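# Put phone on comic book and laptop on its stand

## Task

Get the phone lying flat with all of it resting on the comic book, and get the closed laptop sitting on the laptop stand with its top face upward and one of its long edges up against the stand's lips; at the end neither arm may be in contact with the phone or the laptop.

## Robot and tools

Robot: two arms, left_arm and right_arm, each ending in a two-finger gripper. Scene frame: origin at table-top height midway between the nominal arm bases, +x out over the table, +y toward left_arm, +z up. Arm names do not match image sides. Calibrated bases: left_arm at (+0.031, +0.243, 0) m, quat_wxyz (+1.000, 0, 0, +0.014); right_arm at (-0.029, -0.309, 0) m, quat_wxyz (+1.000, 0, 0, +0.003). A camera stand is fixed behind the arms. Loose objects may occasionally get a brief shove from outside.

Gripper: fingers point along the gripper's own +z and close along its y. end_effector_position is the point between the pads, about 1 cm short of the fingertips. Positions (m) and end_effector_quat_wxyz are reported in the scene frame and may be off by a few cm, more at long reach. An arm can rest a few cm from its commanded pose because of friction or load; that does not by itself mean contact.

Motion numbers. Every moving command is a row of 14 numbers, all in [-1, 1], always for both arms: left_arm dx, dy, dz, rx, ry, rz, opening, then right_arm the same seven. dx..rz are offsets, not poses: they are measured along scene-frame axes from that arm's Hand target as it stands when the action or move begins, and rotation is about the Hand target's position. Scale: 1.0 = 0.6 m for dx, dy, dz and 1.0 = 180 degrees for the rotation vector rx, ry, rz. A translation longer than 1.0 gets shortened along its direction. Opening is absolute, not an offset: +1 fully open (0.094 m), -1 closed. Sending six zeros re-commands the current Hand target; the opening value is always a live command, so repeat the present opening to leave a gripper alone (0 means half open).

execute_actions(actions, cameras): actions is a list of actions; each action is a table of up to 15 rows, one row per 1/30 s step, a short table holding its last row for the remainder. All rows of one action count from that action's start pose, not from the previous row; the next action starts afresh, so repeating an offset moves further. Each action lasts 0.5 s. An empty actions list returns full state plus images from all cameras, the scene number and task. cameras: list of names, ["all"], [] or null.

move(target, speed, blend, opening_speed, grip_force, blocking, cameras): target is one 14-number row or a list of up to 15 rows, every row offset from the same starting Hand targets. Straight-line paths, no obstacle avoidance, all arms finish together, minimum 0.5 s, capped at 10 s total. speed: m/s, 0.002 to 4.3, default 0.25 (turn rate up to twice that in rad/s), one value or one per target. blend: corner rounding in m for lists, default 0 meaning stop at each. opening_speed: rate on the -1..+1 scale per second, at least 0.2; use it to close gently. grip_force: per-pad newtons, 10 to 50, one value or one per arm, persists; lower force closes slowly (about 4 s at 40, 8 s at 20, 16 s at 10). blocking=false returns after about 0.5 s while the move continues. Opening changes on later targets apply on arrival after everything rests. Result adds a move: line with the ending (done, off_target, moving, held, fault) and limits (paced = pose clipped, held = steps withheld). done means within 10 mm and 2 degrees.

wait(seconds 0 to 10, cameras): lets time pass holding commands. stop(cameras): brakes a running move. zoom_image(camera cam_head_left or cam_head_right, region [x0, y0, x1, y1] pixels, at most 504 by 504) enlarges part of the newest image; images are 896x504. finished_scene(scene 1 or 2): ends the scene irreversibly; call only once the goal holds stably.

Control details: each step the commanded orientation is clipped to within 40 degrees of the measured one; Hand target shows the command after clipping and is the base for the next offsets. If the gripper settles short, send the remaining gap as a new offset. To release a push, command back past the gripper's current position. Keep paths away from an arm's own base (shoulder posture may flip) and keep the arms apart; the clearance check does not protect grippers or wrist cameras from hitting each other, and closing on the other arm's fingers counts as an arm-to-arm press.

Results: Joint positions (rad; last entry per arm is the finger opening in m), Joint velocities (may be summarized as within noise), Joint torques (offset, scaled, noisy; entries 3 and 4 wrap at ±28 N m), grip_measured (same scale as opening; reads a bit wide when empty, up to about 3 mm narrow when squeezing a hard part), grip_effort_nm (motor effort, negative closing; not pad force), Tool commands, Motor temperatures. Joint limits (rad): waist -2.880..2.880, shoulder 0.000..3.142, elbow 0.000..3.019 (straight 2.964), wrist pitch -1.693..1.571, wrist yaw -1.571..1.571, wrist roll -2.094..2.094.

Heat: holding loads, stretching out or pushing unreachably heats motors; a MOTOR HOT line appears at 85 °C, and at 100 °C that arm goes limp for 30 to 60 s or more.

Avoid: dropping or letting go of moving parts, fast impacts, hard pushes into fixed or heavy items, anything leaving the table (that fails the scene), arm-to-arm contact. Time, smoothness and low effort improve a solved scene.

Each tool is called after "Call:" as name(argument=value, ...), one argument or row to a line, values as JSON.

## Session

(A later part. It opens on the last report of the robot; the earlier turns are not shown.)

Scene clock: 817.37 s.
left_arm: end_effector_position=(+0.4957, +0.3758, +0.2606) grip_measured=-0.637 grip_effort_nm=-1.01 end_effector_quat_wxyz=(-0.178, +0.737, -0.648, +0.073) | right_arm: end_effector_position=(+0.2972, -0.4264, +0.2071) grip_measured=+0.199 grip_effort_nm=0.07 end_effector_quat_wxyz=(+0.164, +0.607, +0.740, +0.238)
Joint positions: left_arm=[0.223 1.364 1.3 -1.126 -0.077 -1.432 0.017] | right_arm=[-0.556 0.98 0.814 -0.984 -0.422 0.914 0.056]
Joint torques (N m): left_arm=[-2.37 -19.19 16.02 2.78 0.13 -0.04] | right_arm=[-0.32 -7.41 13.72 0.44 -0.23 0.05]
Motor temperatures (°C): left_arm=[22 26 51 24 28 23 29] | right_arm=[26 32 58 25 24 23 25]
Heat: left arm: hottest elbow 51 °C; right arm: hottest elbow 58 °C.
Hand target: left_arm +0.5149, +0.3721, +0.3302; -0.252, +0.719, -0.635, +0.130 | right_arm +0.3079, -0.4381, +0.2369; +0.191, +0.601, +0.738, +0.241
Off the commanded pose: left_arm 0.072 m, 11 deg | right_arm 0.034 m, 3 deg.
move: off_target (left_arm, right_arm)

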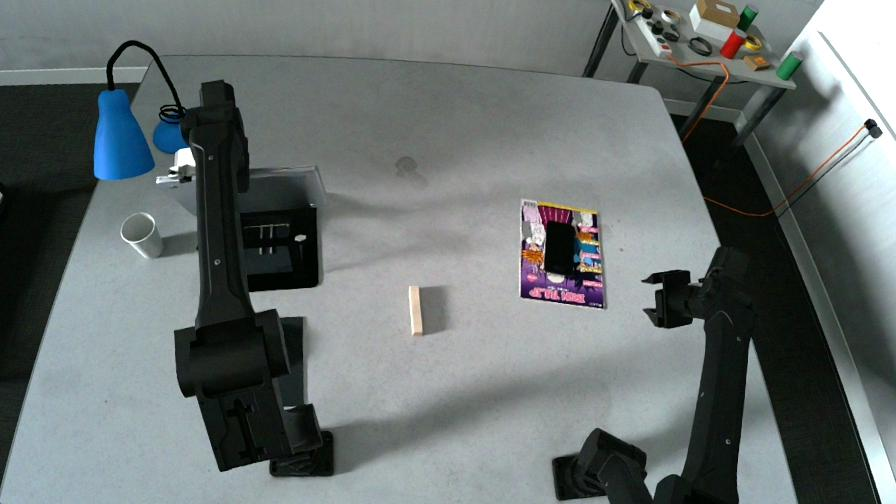

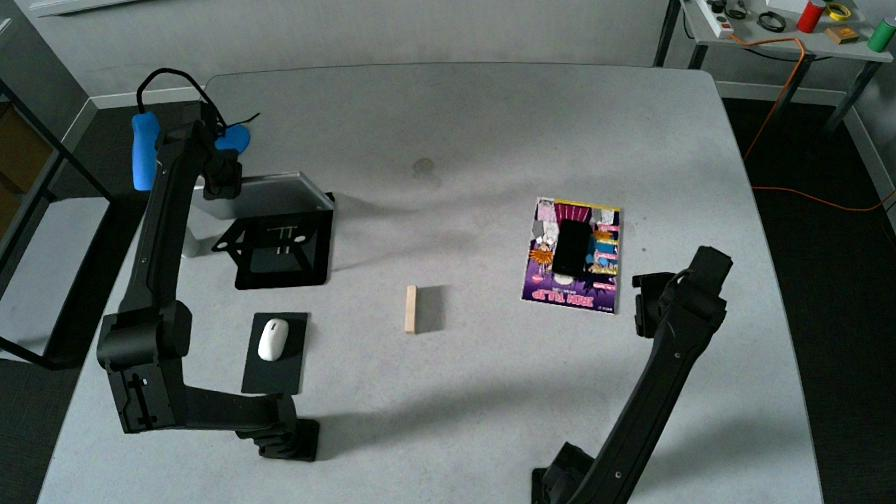

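Call:
zoom_image(
  camera="cam_head_left",
  region=[150, 150, 340, 300],
)

Call:
zoom_image(
  camera="cam_head_right",
  region=[160, 150, 350, 300],
)

Scaled by 2.653.

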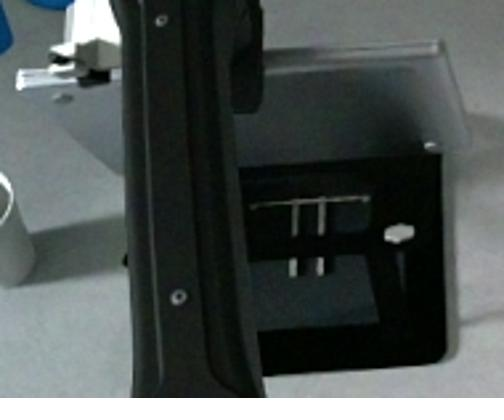

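Scaled by 2.653.

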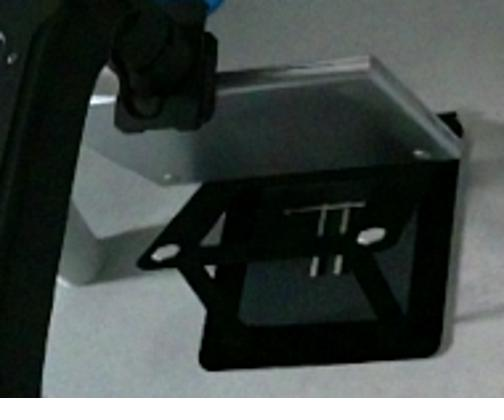

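Call:
move(
  target=[
    [0.0, -0.005, -0.092, 0, 0, 0, -0.75, 0, 0, 0, 0, 0, 0, 0.2],
  ],
  speed=0.08,
)

Scene clock: 828.40 s.
left_arm: end_effector_position=(+0.5075, +0.3752, +0.2273) grip_measured=-0.637 grip_effort_nm=-1.01 end_effector_quat_wxyz=(-0.206, +0.728, -0.647, +0.093) | right_arm: end_effector_position=(+0.2972, -0.4264, +0.2071) grip_measured=+0.199 grip_effort_nm=0.07 end_effector_quat_wxyz=(+0.164, +0.607, +0.740, +0.238)
Joint positions: left_arm=[0.216 1.364 1.193 -0.949 -0.077 -1.427 0.017] | right_arm=[-0.556 0.98 0.814 -0.984 -0.422 0.914 0.056]
Joint torques (N m): left_arm=[-2.49 -18.55 12.98 1.98 0 -0.08] | right_arm=[-0.44 -7.41 13.72 0.43 -0.24 0.04]
Motor temperatures (°C): left_arm=[22 27 51 24 27 23 29] | right_arm=[26 32 58 25 24 23 25]
Heat: left arm: hottest elbow 51 °C; right arm: hottest elbow 58 °C.
Hand target: left_arm +0.5150, +0.3690, +0.2751; -0.252, +0.719, -0.635, +0.130 | right_arm +0.3079, -0.4381, +0.2369; +0.191, +0.601, +0.738, +0.241
Off the commanded pose: left_arm 0.049 m, 7 deg | right_arm 0.034 m, 3 deg.
move: off_target (left_arm, right_arm)

Call:
move(
  target=[
    [-0.067, 0.0, -0.05, 0.005, -0.067, 0, -0.75, 0, 0, 0, 0, 0, 0, 0.2],
  ],
  speed=0.08,
  cameras=["all"],
)

Call:
zoom_image(
  camera="cam_head_right",
  region=[160, 150, 350, 300],
)

Scene clock: 835.20 s.
left_arm: end_effector_position=(+0.4737, +0.3670, +0.2038) grip_measured=-0.636 grip_effort_nm=-1.00 end_effector_quat_wxyz=(-0.286, +0.712, -0.618, +0.171) | right_arm: end_effector_position=(+0.2972, -0.4264, +0.2071) grip_measured=+0.199 grip_effort_nm=0.07 end_effector_quat_wxyz=(+0.164, +0.607, +0.740, +0.238)
Joint positions: left_arm=[0.232 1.175 0.885 -0.603 -0.036 -1.439 0.017] | right_arm=[-0.556 0.98 0.814 -0.984 -0.422 0.914 0.056]
Joint torques (N m): left_arm=[-0.09 -15.21 12.19 2.07 0.38 0.08] | right_arm=[-0.38 -7.36 13.74 0.43 -0.24 0.04]
Motor temperatures (°C): left_arm=[22 28 50 24 27 23 29] | right_arm=[26 32 59 25 24 23 25]
Heat: left arm: hottest elbow 50 °C; right arm: hottest elbow 59 °C.
Hand target: left_arm +0.4747, +0.3690, +0.2449; -0.322, +0.699, -0.606, +0.200 | right_arm +0.3079, -0.4381, +0.2369; +0.191, +0.601, +0.738, +0.241
Off the commanded pose: left_arm 0.041 m, 6 deg | right_arm 0.034 m, 3 deg.
move: off_target (left_arm, right_arm)

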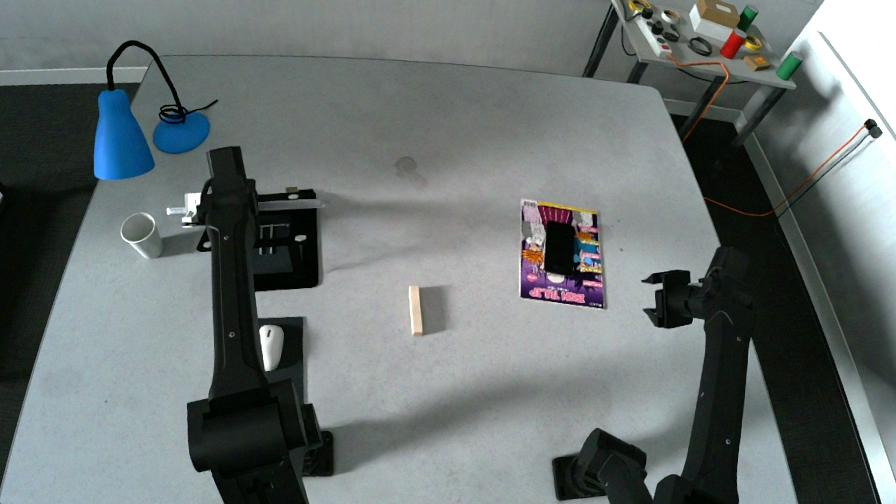

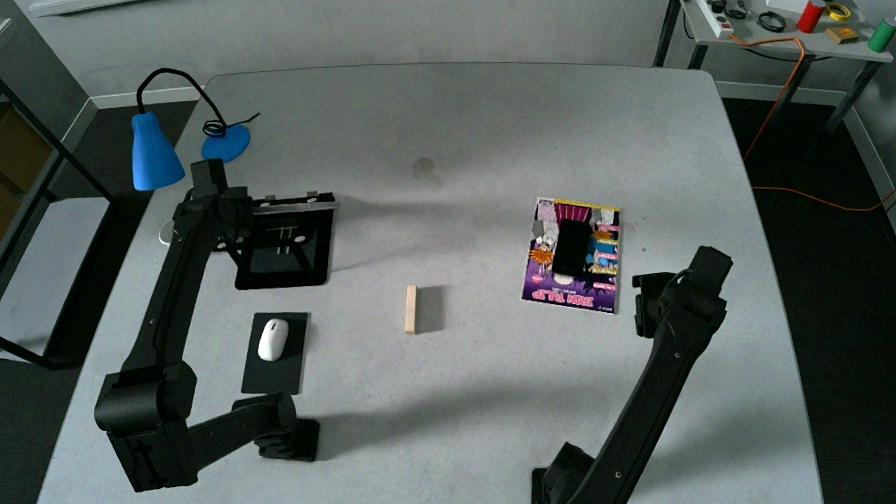

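Scaled by 2.653.

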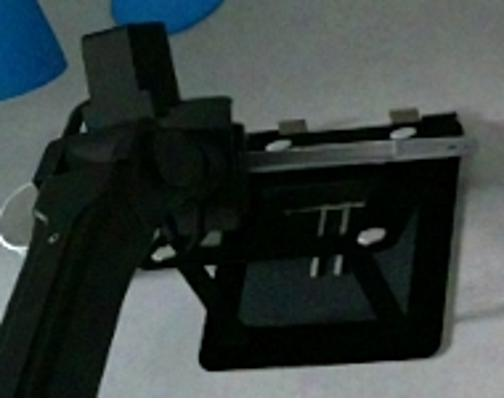

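Call:
move(
  target=[
    [-0.0495, 0.0, -0.0965, 0.007, -0.0885, 0, -0.75, 0, 0, 0, 0, 0, 0, 0.2],
  ],
  speed=0.07,
  cameras=["all"],
)

Call:
zoom_image(
  camera="cam_head_right",
  region=[160, 150, 350, 300],
)

Call:
zoom_image(
  camera="cam_head_left",
  region=[150, 150, 340, 300],
)

Scene clock: 842.07 s.
left_arm: end_effector_position=(+0.4419, +0.3640, +0.1613) grip_measured=-0.636 grip_effort_nm=-1.00 end_effector_quat_wxyz=(-0.383, +0.675, -0.569, +0.271) | right_arm: end_effector_position=(+0.2972, -0.4264, +0.2071) grip_measured=+0.199 grip_effort_nm=0.07 end_effector_quat_wxyz=(+0.164, +0.607, +0.740, +0.238)
Joint positions: left_arm=[0.276 1.054 0.524 -0.065 0.042 -1.458 0.017] | right_arm=[-0.556 0.98 0.814 -0.984 -0.422 0.914 0.056]
Joint torques (N m): left_arm=[-0.44 -9.58 10.92 2.76 0.25 0.11] | right_arm=[-0.38 -7.3 13.72 0.42 -0.23 0.05]
Motor temperatures (°C): left_arm=[22 27 50 24 27 23 29] | right_arm=[26 32 59 25 24 23 25]
Heat: left arm: hottest elbow 50 °C; right arm: hottest elbow 59 °C.
Hand target: left_arm +0.4451, +0.3690, +0.1870; -0.411, +0.661, -0.557, +0.288 | right_arm +0.3079, -0.4381, +0.2369; +0.191, +0.601, +0.738, +0.241
Off the commanded pose: left_arm 0.026 m, 4 deg | right_arm 0.034 m, 3 deg.
move: off_target (left_arm, right_arm)

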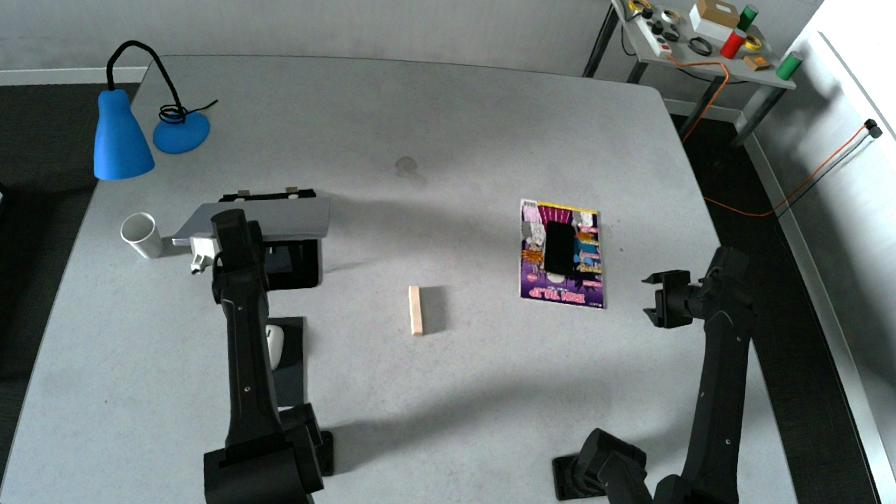

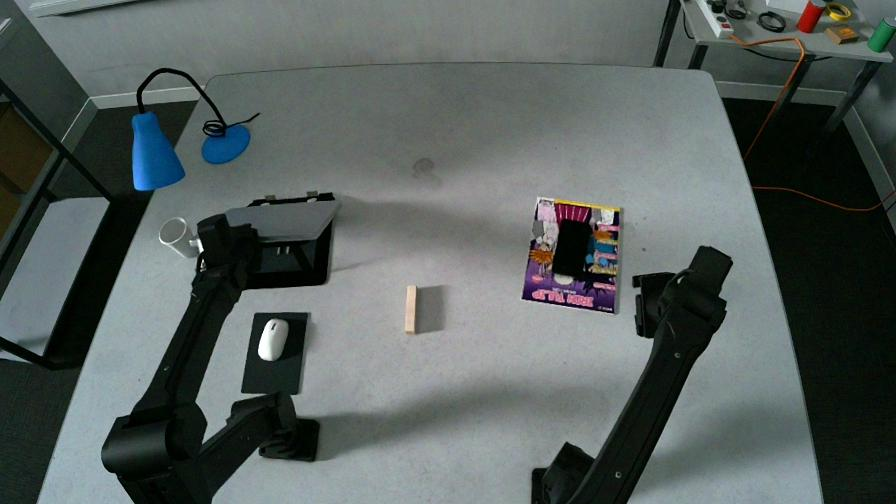

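Scaled by 2.653.

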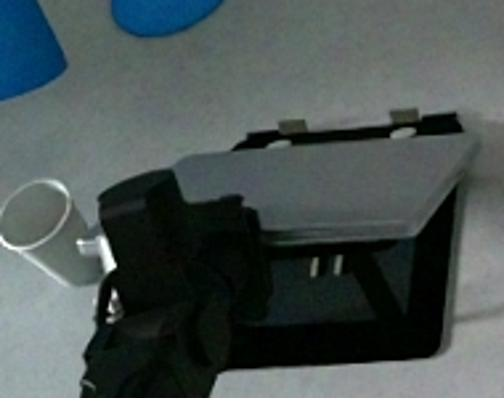

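Scaled by 2.653.

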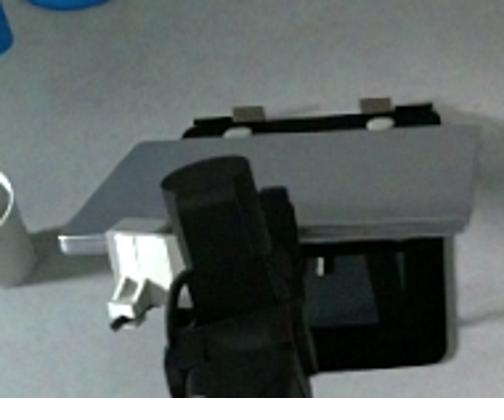

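Call:
move(
  target=[
    [-0.013, 0.0, -0.042, 0.002, -0.02, 0, -0.75, 0, 0, 0, 0, 0, 0, 0.2],
  ],
  speed=0.06,
  cameras=["all"],
)

Call:
zoom_image(
  camera="cam_head_left",
  region=[150, 150, 340, 300],
)

Scene clock: 847.53 s.
left_arm: end_effector_position=(+0.4372, +0.3632, +0.1555) grip_measured=-0.636 grip_effort_nm=-1.01 end_effector_quat_wxyz=(-0.416, +0.654, -0.557, +0.298) | right_arm: end_effector_position=(+0.2972, -0.4264, +0.2071) grip_measured=+0.199 grip_effort_nm=0.07 end_effector_quat_wxyz=(+0.164, +0.607, +0.740, +0.238)
Joint positions: left_arm=[0.286 1.053 0.441 0.115 0.062 -1.453 0.017] | right_arm=[-0.556 0.98 0.814 -0.984 -0.422 0.914 0.056]
Joint torques (N m): left_arm=[-0.03 -6.89 8.84 3.32 0.17 0.03] | right_arm=[-0.26 -7.3 13.71 0.43 -0.25 0.04]
Motor temperatures (°C): left_arm=[22 27 49 24 27 23 29] | right_arm=[26 32 59 25 24 23 25]
Heat: left arm: hottest elbow 49 °C; right arm: hottest elbow 59 °C.
Hand target: left_arm +0.4372, +0.3690, +0.1619; -0.430, +0.651, -0.545, +0.307 | right_arm +0.3079, -0.4381, +0.2369; +0.191, +0.601, +0.738, +0.241
Off the commanded pose: left_arm 0.009 m, 2 deg | right_arm 0.034 m, 3 deg.
move: off_target (right_arm)

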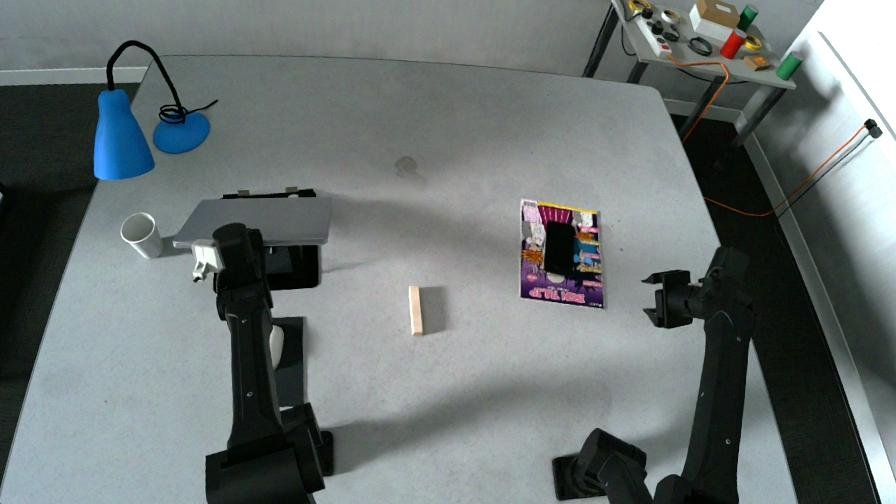

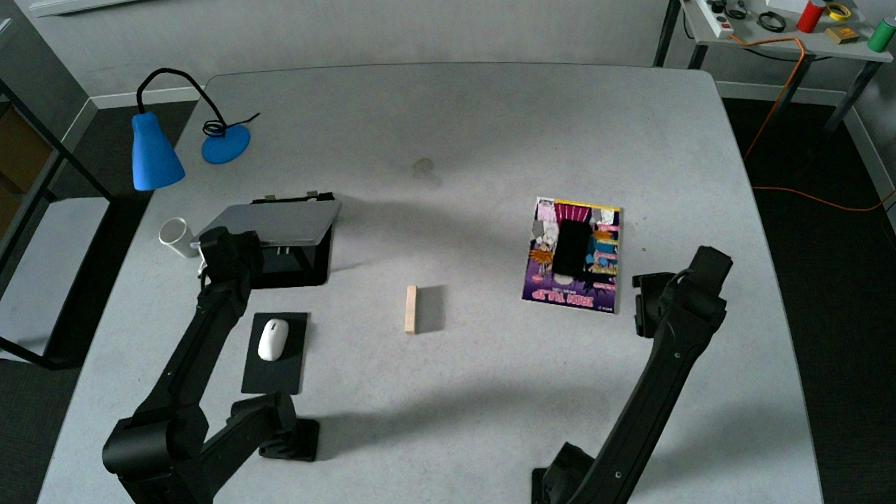

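Scaled by 2.653.

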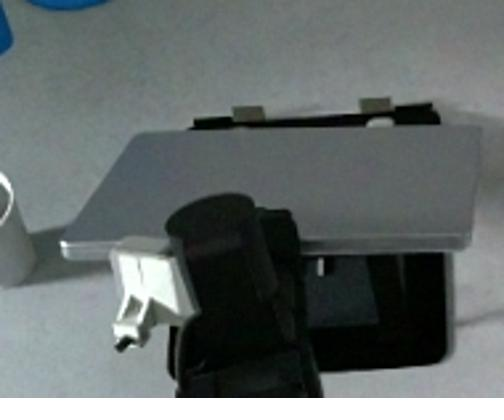

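Call:
move(
  target=[
    [-0.015, 0.0, 0.035, 0, 0, 0.022, -0.75, 0, 0, 0, 0, 0, 0, 0.2],
    [-0.01, 0.0, -0.002, 0, 0, 0.022, -0.75, 0, 0, 0, 0, 0, 0, 0.2],
  ],
  speed=0.05,
  cameras=["all"],
)

Call:
zoom_image(
  camera="cam_head_left",
  region=[150, 150, 340, 300],
)

Call:
zoom_image(
  camera="cam_head_right",
  region=[160, 150, 350, 300],
)

Scene clock: 856.03 s.
left_arm: end_effector_position=(+0.4281, +0.3688, +0.1567) grip_measured=-0.636 grip_effort_nm=-1.01 end_effector_quat_wxyz=(-0.430, +0.672, -0.533, +0.282) | right_arm: end_effector_position=(+0.2972, -0.4264, +0.2071) grip_measured=+0.199 grip_effort_nm=0.07 end_effector_quat_wxyz=(+0.164, +0.607, +0.740, +0.238)
Joint positions: left_arm=[0.273 1.024 0.424 0.11 -0.016 -1.489 0.017] | right_arm=[-0.556 0.98 0.814 -0.984 -0.422 0.914 0.056]
Joint torques (N m): left_arm=[-1.49 -6.24 9.26 3.36 -0.33 -0.07] | right_arm=[-0.38 -7.36 13.71 0.44 -0.24 0.04]
Motor temperatures (°C): left_arm=[22 27 48 24 27 23 29] | right_arm=[26 32 59 25 24 23 25]
Heat: left arm: hottest elbow 48 °C; right arm: hottest elbow 59 °C.
Hand target: left_arm +0.4312, +0.3691, +0.1605; -0.440, +0.669, -0.522, +0.292 | right_arm +0.3079, -0.4381, +0.2369; +0.191, +0.601, +0.738, +0.241
Off the commanded pose: left_arm 0.005 m, 2 deg | right_arm 0.034 m, 3 deg.
move: off_target (right_arm)

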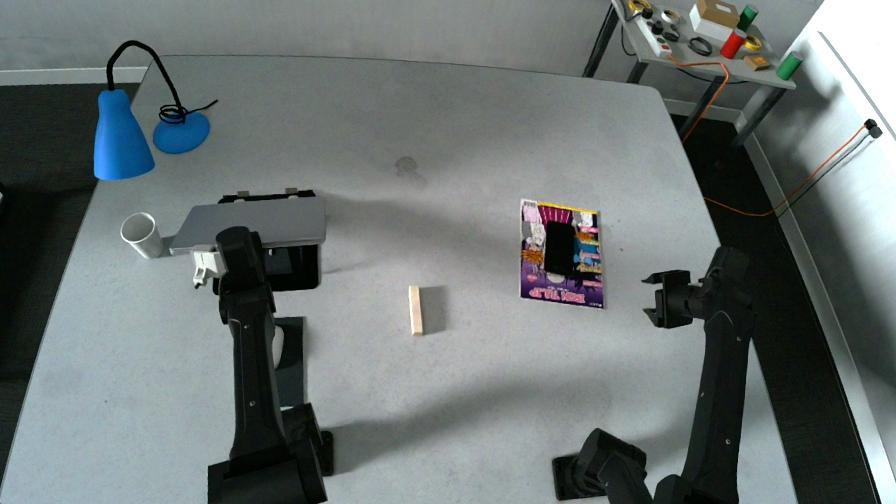

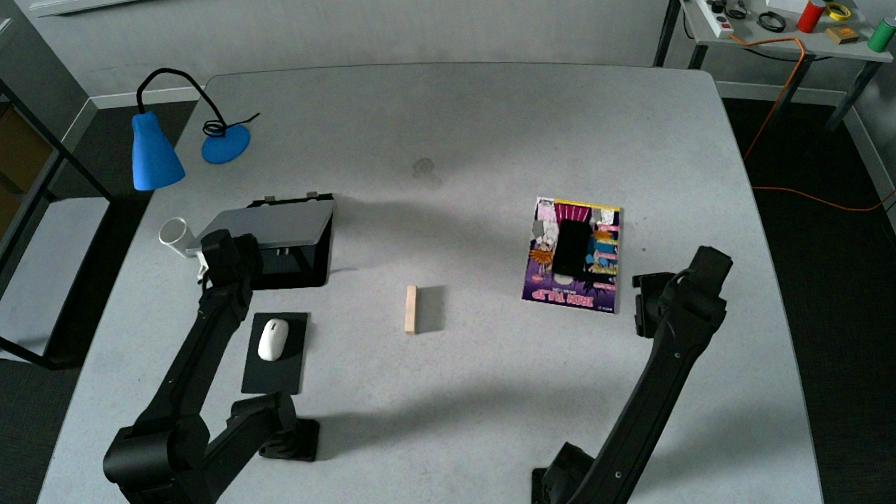

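Scaled by 2.653.

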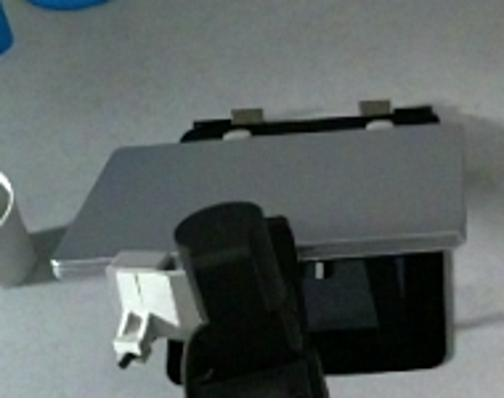

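Scaled by 2.653.

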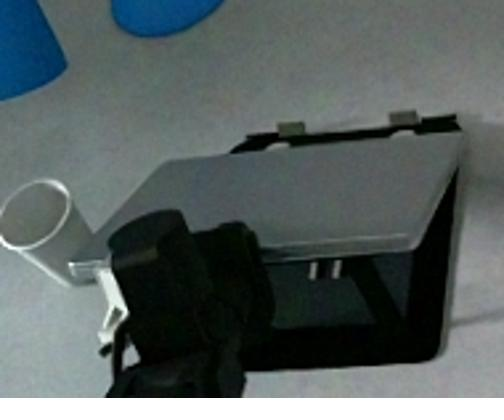

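Call:
move(
  target=[
    [-0.005, -0.025, 0.035, 0, 0, 0, -0.75, 0, 0, 0, 0, 0, 0, 0.2],
    [-0.002, -0.025, -0.01, 0, 0, 0, -0.75, 0, 0, 0, 0, 0, 0, 0.2],
  ],
  speed=0.05,
  cameras=["all"],
)

Call:
zoom_image(
  camera="cam_head_left",
  region=[150, 150, 340, 300],
)

Scene clock: 862.67 s.
left_arm: end_effector_position=(+0.4271, +0.3623, +0.1569) grip_measured=-0.636 grip_effort_nm=-1.00 end_effector_quat_wxyz=(-0.441, +0.673, -0.525, +0.278) | right_arm: end_effector_position=(+0.2972, -0.4264, +0.2071) grip_measured=+0.199 grip_effort_nm=0.07 end_effector_quat_wxyz=(+0.164, +0.607, +0.740, +0.238)
Joint positions: left_arm=[0.234 1.016 0.409 0.131 -0.074 -1.508 0.017] | right_arm=[-0.556 0.98 0.814 -0.984 -0.422 0.914 0.056]
Joint torques (N m): left_arm=[-3.08 -5.07 8.79 3.21 0.03 -0.11] | right_arm=[-0.38 -7.36 13.72 0.44 -0.25 0.04]
Motor temperatures (°C): left_arm=[22 27 47 24 27 23 29] | right_arm=[26 32 59 25 24 23 25]
Heat: left arm: hottest elbow 47 °C; right arm: hottest elbow 59 °C.
Hand target: left_arm +0.4300, +0.3541, +0.1547; -0.441, +0.669, -0.522, +0.292 | right_arm +0.3079, -0.4381, +0.2369; +0.191, +0.601, +0.738, +0.241
Off the commanded pose: left_arm 0.009 m, 2 deg | right_arm 0.034 m, 3 deg.
move: off_target (right_arm)

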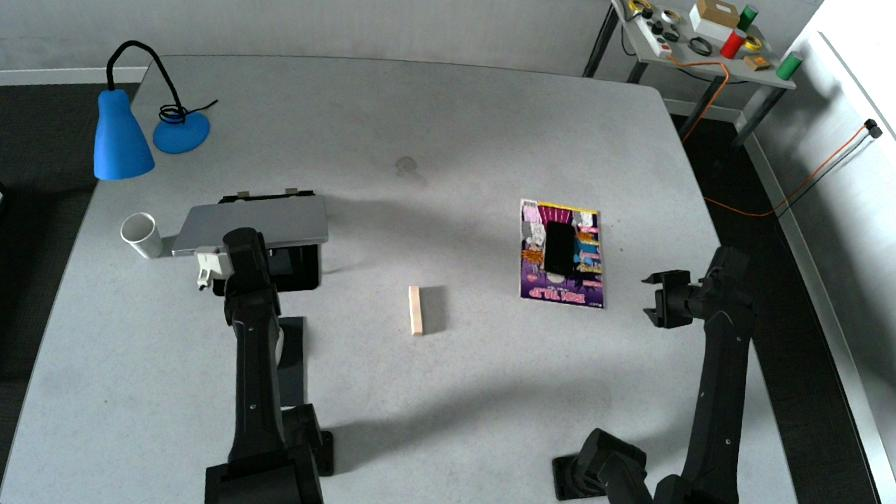

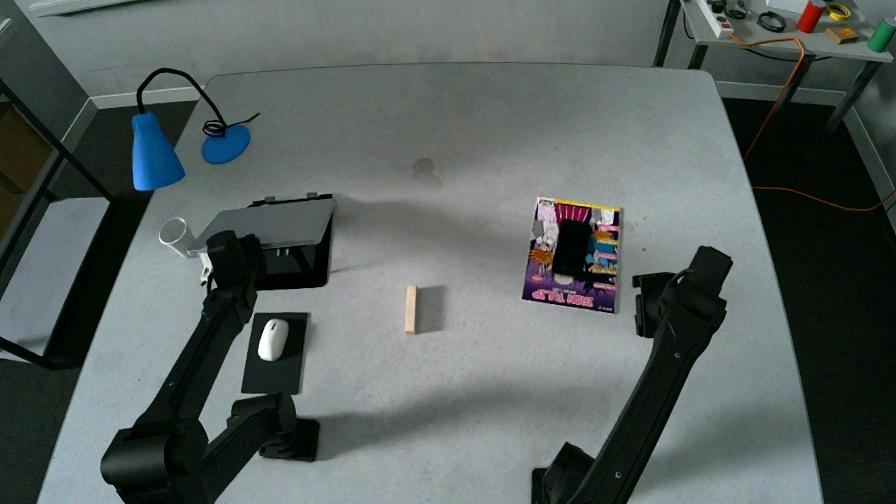

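Scaled by 2.653.

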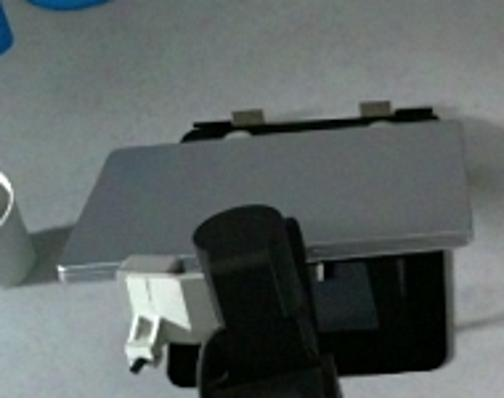

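Call:
move(
  target=[
    [-0.005, -0.035, 0.06, 0, 0, -0.012, -0.75, 0, 0, 0, 0, 0, 0, 0.2],
    [0.0, -0.035, 0.0, 0, 0, -0.012, -0.75, 0, 0, 0, 0, 0, 0, 0.2],
  ],
  speed=0.06,
  cameras=["all"],
)

Call:
zoom_image(
  camera="cam_head_left",
  region=[150, 150, 340, 300],
)

Call:
zoom_image(
  camera="cam_head_right",
  region=[160, 150, 350, 300],
)

Scene clock: 871.37 s.
left_arm: end_effector_position=(+0.4268, +0.3421, +0.1558) grip_measured=-0.636 grip_effort_nm=-1.01 end_effector_quat_wxyz=(-0.435, +0.666, -0.536, +0.285) | right_arm: end_effector_position=(+0.2972, -0.4264, +0.2071) grip_measured=+0.199 grip_effort_nm=0.07 end_effector_quat_wxyz=(+0.164, +0.607, +0.740, +0.238)
Joint positions: left_arm=[0.178 0.997 0.398 0.119 -0.095 -1.522 0.017] | right_arm=[-0.556 0.98 0.814 -0.984 -0.422 0.914 0.056]
Joint torques (N m): left_arm=[-2.55 -4.95 8.72 3.12 0.18 -0.09] | right_arm=[-0.38 -7.36 13.71 0.46 -0.24 0.05]
Motor temperatures (°C): left_arm=[22 26 46 24 27 23 29] | right_arm=[26 32 59 25 24 23 25]
Heat: left arm: hottest elbow 46 °C; right arm: hottest elbow 59 °C.
Hand target: left_arm +0.4301, +0.3330, +0.1547; -0.435, +0.659, -0.535, +0.300 | right_arm +0.3079, -0.4381, +0.2369; +0.191, +0.601, +0.738, +0.241
Off the commanded pose: left_arm 0.010 m, 2 deg | right_arm 0.034 m, 3 deg.
move: off_target (right_arm)

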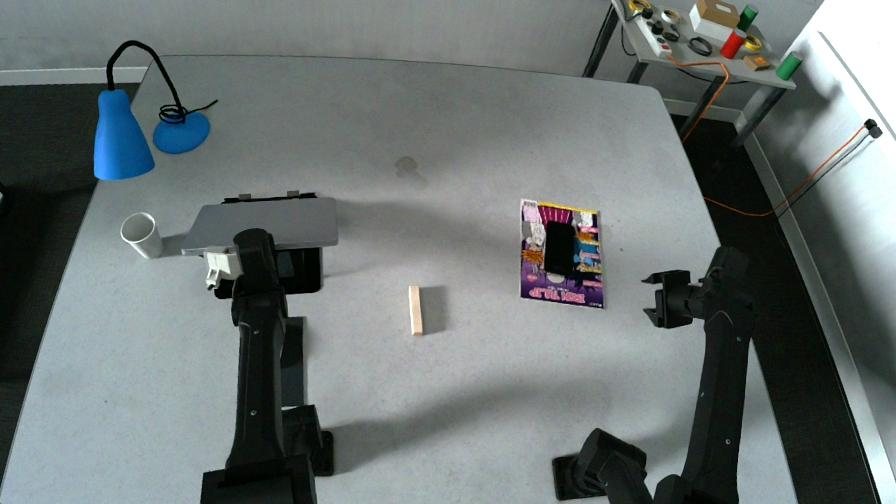

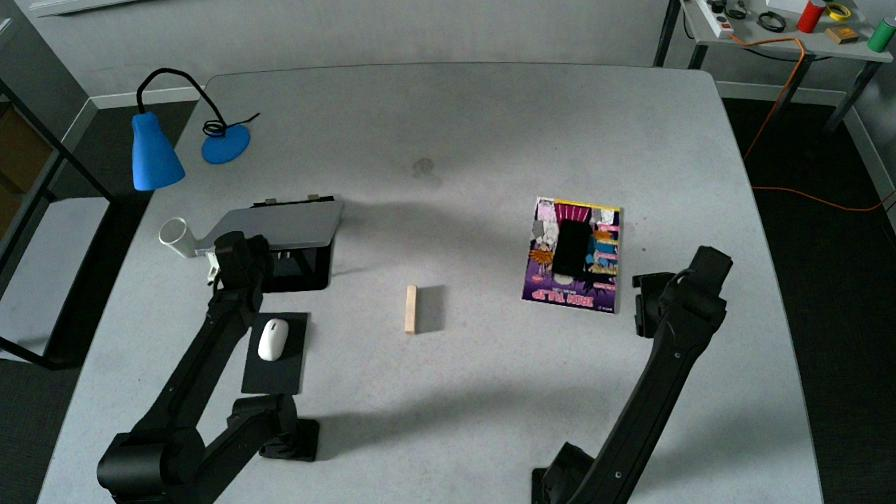

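Scaled by 2.653.

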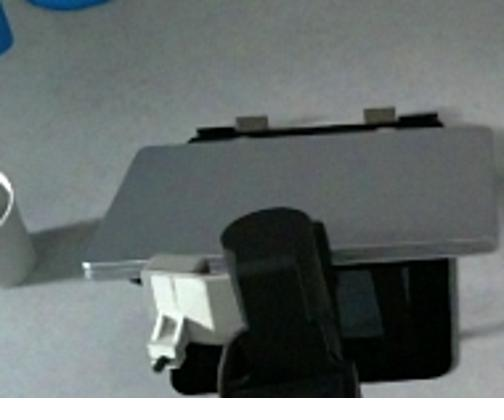

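Scaled by 2.653.

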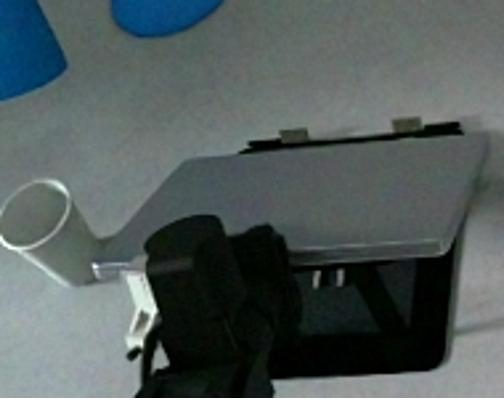

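Call:
move(
  target=[0.0, 0.012, 0.0, 0, 0, 0, -0.25, 0, 0, 0, 0, 0, 0, 0.2],
  speed=0.05,
  opening_speed=0.5,
  cameras=["all"],
)

Call:
zoom_image(
  camera="cam_head_left",
  region=[150, 150, 340, 300],
)

Call:
zoom_image(
  camera="cam_head_right",
  region=[160, 150, 350, 300],
)

Scene clock: 878.60 s.
left_arm: end_effector_position=(+0.4328, +0.3387, +0.1626) grip_measured=-0.254 grip_effort_nm=0.17 end_effector_quat_wxyz=(-0.439, +0.656, -0.532, +0.305) | right_arm: end_effector_position=(+0.2972, -0.4264, +0.2071) grip_measured=+0.199 grip_effort_nm=0.07 end_effector_quat_wxyz=(+0.164, +0.607, +0.740, +0.238)
Joint positions: left_arm=[0.178 1.003 0.397 0.163 -0.068 -1.53 0.035] | right_arm=[-0.556 0.98 0.814 -0.984 -0.422 0.914 0.056]
Joint torques (N m): left_arm=[-1.44 -4.72 9.06 1.84 0.05 0.12] | right_arm=[-0.38 -7.36 13.74 0.43 -0.24 0.04]
Motor temperatures (°C): left_arm=[22 26 45 24 27 23 29] | right_arm=[26 32 59 25 24 23 25]
Heat: left arm: hottest elbow 45 °C; right arm: hottest elbow 59 °C.
Hand target: left_arm +0.4300, +0.3403, +0.1547; -0.435, +0.659, -0.535, +0.300 | right_arm +0.3079, -0.4381, +0.2369; +0.191, +0.601, +0.738, +0.241
Off the commanded pose: left_arm 0.008 m, 1 deg | right_arm 0.034 m, 3 deg.
move: off_target (right_arm)

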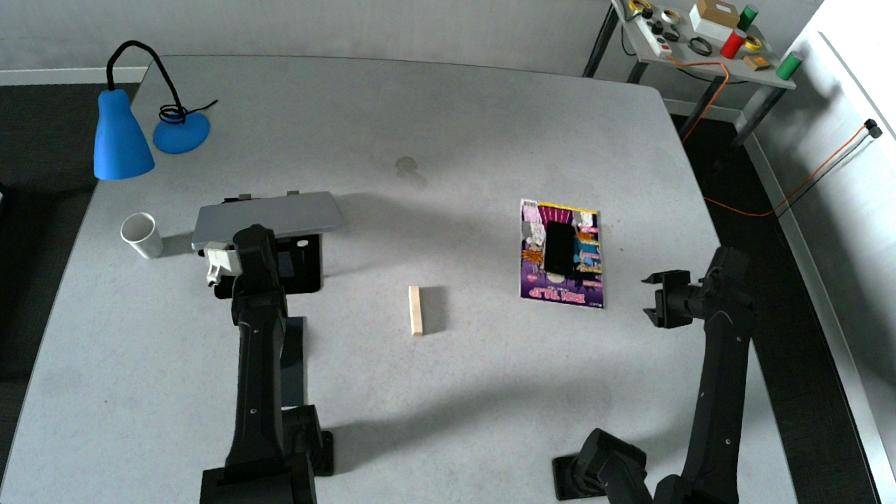

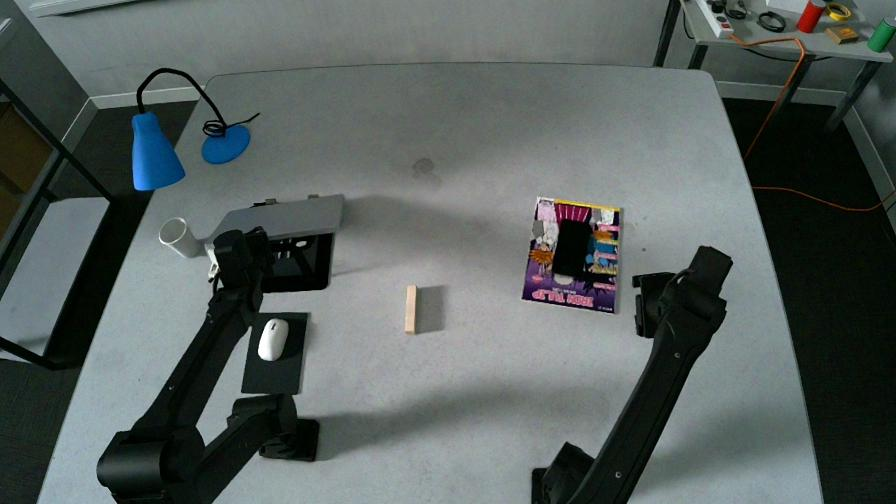

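Scaled by 2.653.

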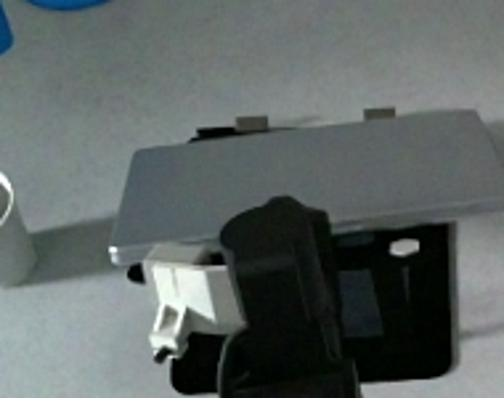

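Scaled by 2.653.

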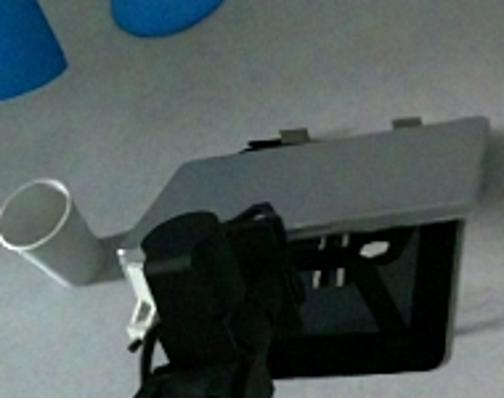

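Call:
move(
  target=[0.0, 0.0, 0.0, 0, 0, 0, 0.1, 0, 0, 0, 0, 0, 0, 0.2],
  speed=0.05,
  opening_speed=0.5,
  cameras=["all"],
)

Call:
zoom_image(
  camera="cam_head_left",
  region=[150, 150, 340, 300],
)

Scene clock: 884.03 s.
left_arm: end_effector_position=(+0.4348, +0.3390, +0.1696) grip_measured=+0.096 grip_effort_nm=0.19 end_effector_quat_wxyz=(-0.447, +0.653, -0.525, +0.314) | right_arm: end_effector_position=(+0.2972, -0.4264, +0.2071) grip_measured=+0.199 grip_effort_nm=0.07 end_effector_quat_wxyz=(+0.164, +0.607, +0.740, +0.238)
Joint positions: left_arm=[0.178 0.997 0.397 0.184 -0.067 -1.535 0.051] | right_arm=[-0.556 0.98 0.814 -0.984 -0.422 0.914 0.056]
Joint torques (N m): left_arm=[-1.08 -4.66 9.25 1.24 0.07 0.13] | right_arm=[-0.32 -7.41 13.71 0.43 -0.24 0.05]
Motor temperatures (°C): left_arm=[22 26 45 24 27 23 29] | right_arm=[26 32 59 25 24 23 25]
Heat: left arm: hottest elbow 45 °C; right arm: hottest elbow 59 °C.
Hand target: left_arm +0.4300, +0.3403, +0.1545; -0.435, +0.659, -0.535, +0.300 | right_arm +0.3079, -0.4381, +0.2369; +0.191, +0.601, +0.738, +0.241
Off the commanded pose: left_arm 0.016 m, 2 deg | right_arm 0.034 m, 3 deg.
move: off_target (left_arm, right_arm)

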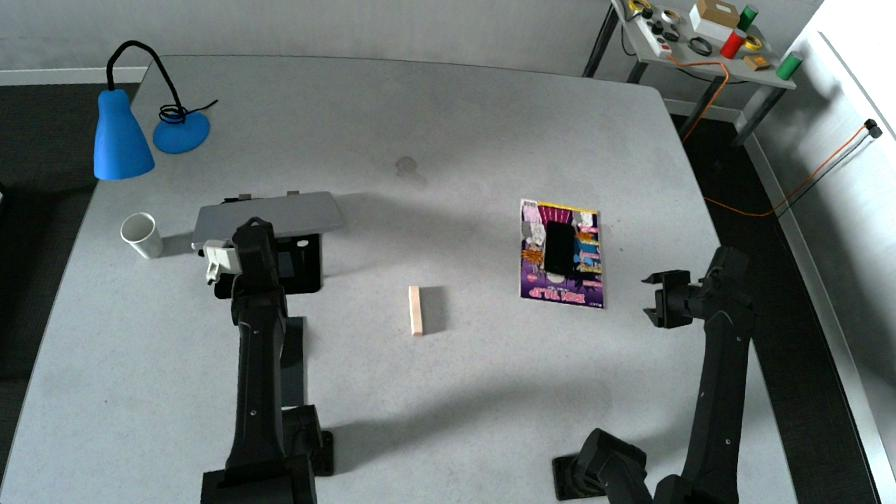

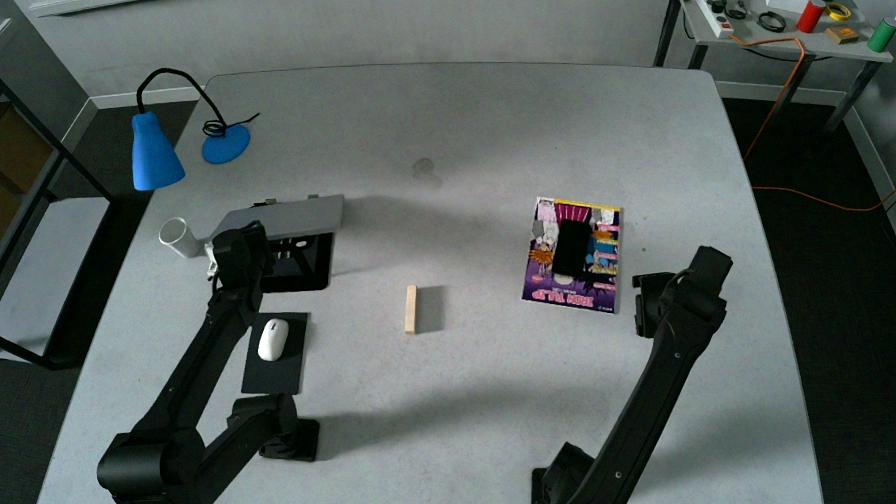

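Scaled by 2.653.

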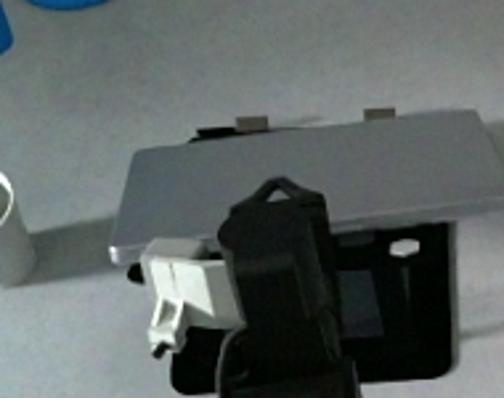

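Call:
move(
  target=[
    [-0.06, 0.01, 0.05, 0, 0, 0, 0.1, 0, 0, 0, 0, 0, 0, 0.2],
    [-0.17, 0.015, 0.13, 0, 0, 0, 0.1, 0, 0, 0, 0, 0, 0, 0.2],
  ],
  speed=0.07,
  blend=[0.01, 0],
  cameras=["all"],
)

Call:
zoom_image(
  camera="cam_head_left",
  region=[150, 150, 340, 300],
)

Call:
zoom_image(
  camera="cam_head_right",
  region=[160, 150, 350, 300],
)

Scene clock: 891.10 s.
left_arm: end_effector_position=(+0.3274, +0.3444, +0.2146) grip_measured=+0.098 grip_effort_nm=0.13 end_effector_quat_wxyz=(-0.421, +0.665, -0.540, +0.298) | right_arm: end_effector_position=(+0.2972, -0.4264, +0.2071) grip_measured=+0.199 grip_effort_nm=0.07 end_effector_quat_wxyz=(+0.164, +0.607, +0.740, +0.238)
Joint positions: left_arm=[0.36 0.468 0.387 -0.409 0.102 -1.452 0.052] | right_arm=[-0.556 0.98 0.814 -0.984 -0.422 0.914 0.056]
Joint torques (N m): left_arm=[-0.15 -2.02 14.37 1.48 0.02 0.19] | right_arm=[-0.44 -7.36 13.72 0.42 -0.24 0.04]
Motor temperatures (°C): left_arm=[22 26 45 24 27 23 28] | right_arm=[26 32 59 25 24 23 25]
Heat: left arm: hottest elbow 45 °C; right arm: hottest elbow 59 °C.
Hand target: left_arm +0.3280, +0.3493, +0.2325; -0.435, +0.659, -0.535, +0.300 | right_arm +0.3079, -0.4381, +0.2369; +0.191, +0.601, +0.738, +0.241
Off the commanded pose: left_arm 0.019 m, 2 deg | right_arm 0.034 m, 3 deg.
move: off_target (left_arm, right_arm)

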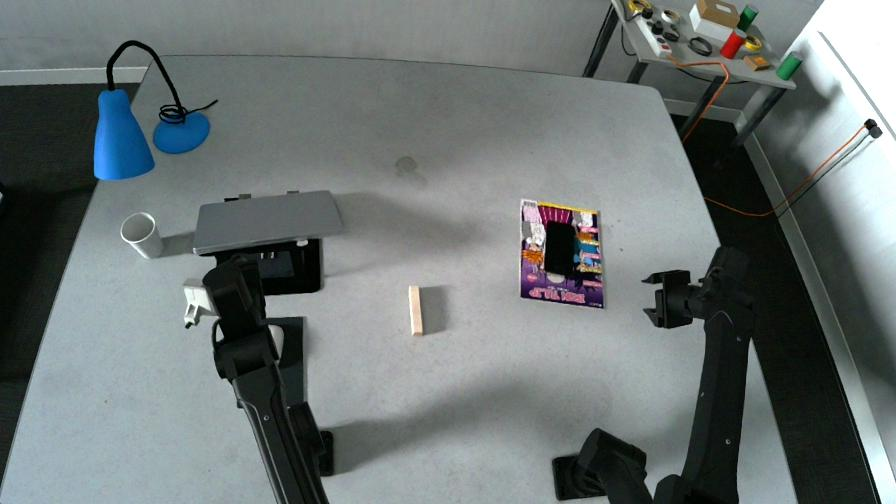

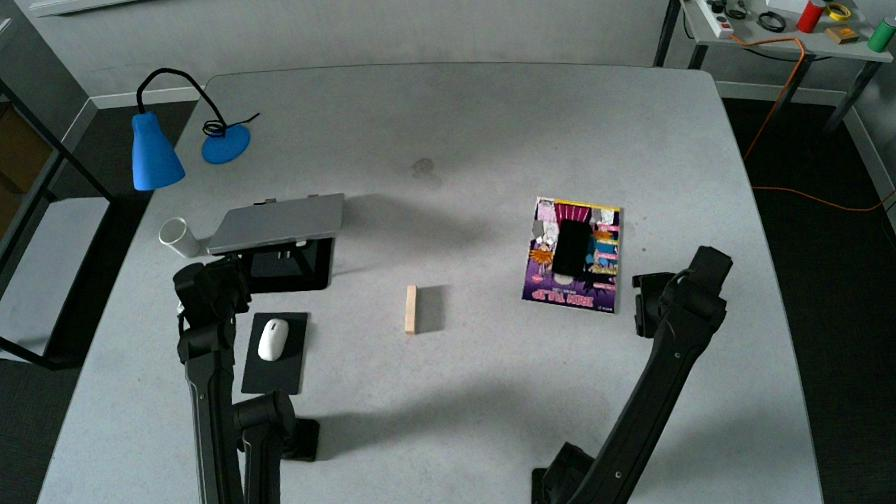

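Scaled by 2.653.

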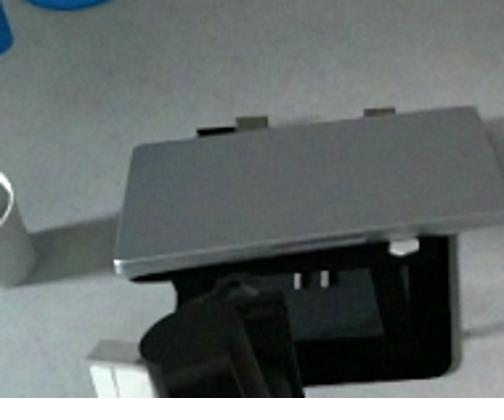

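Scaled by 2.653.

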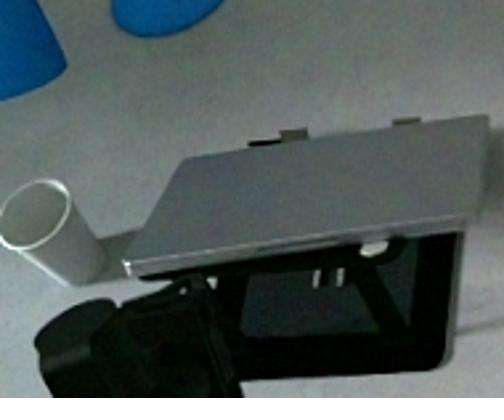

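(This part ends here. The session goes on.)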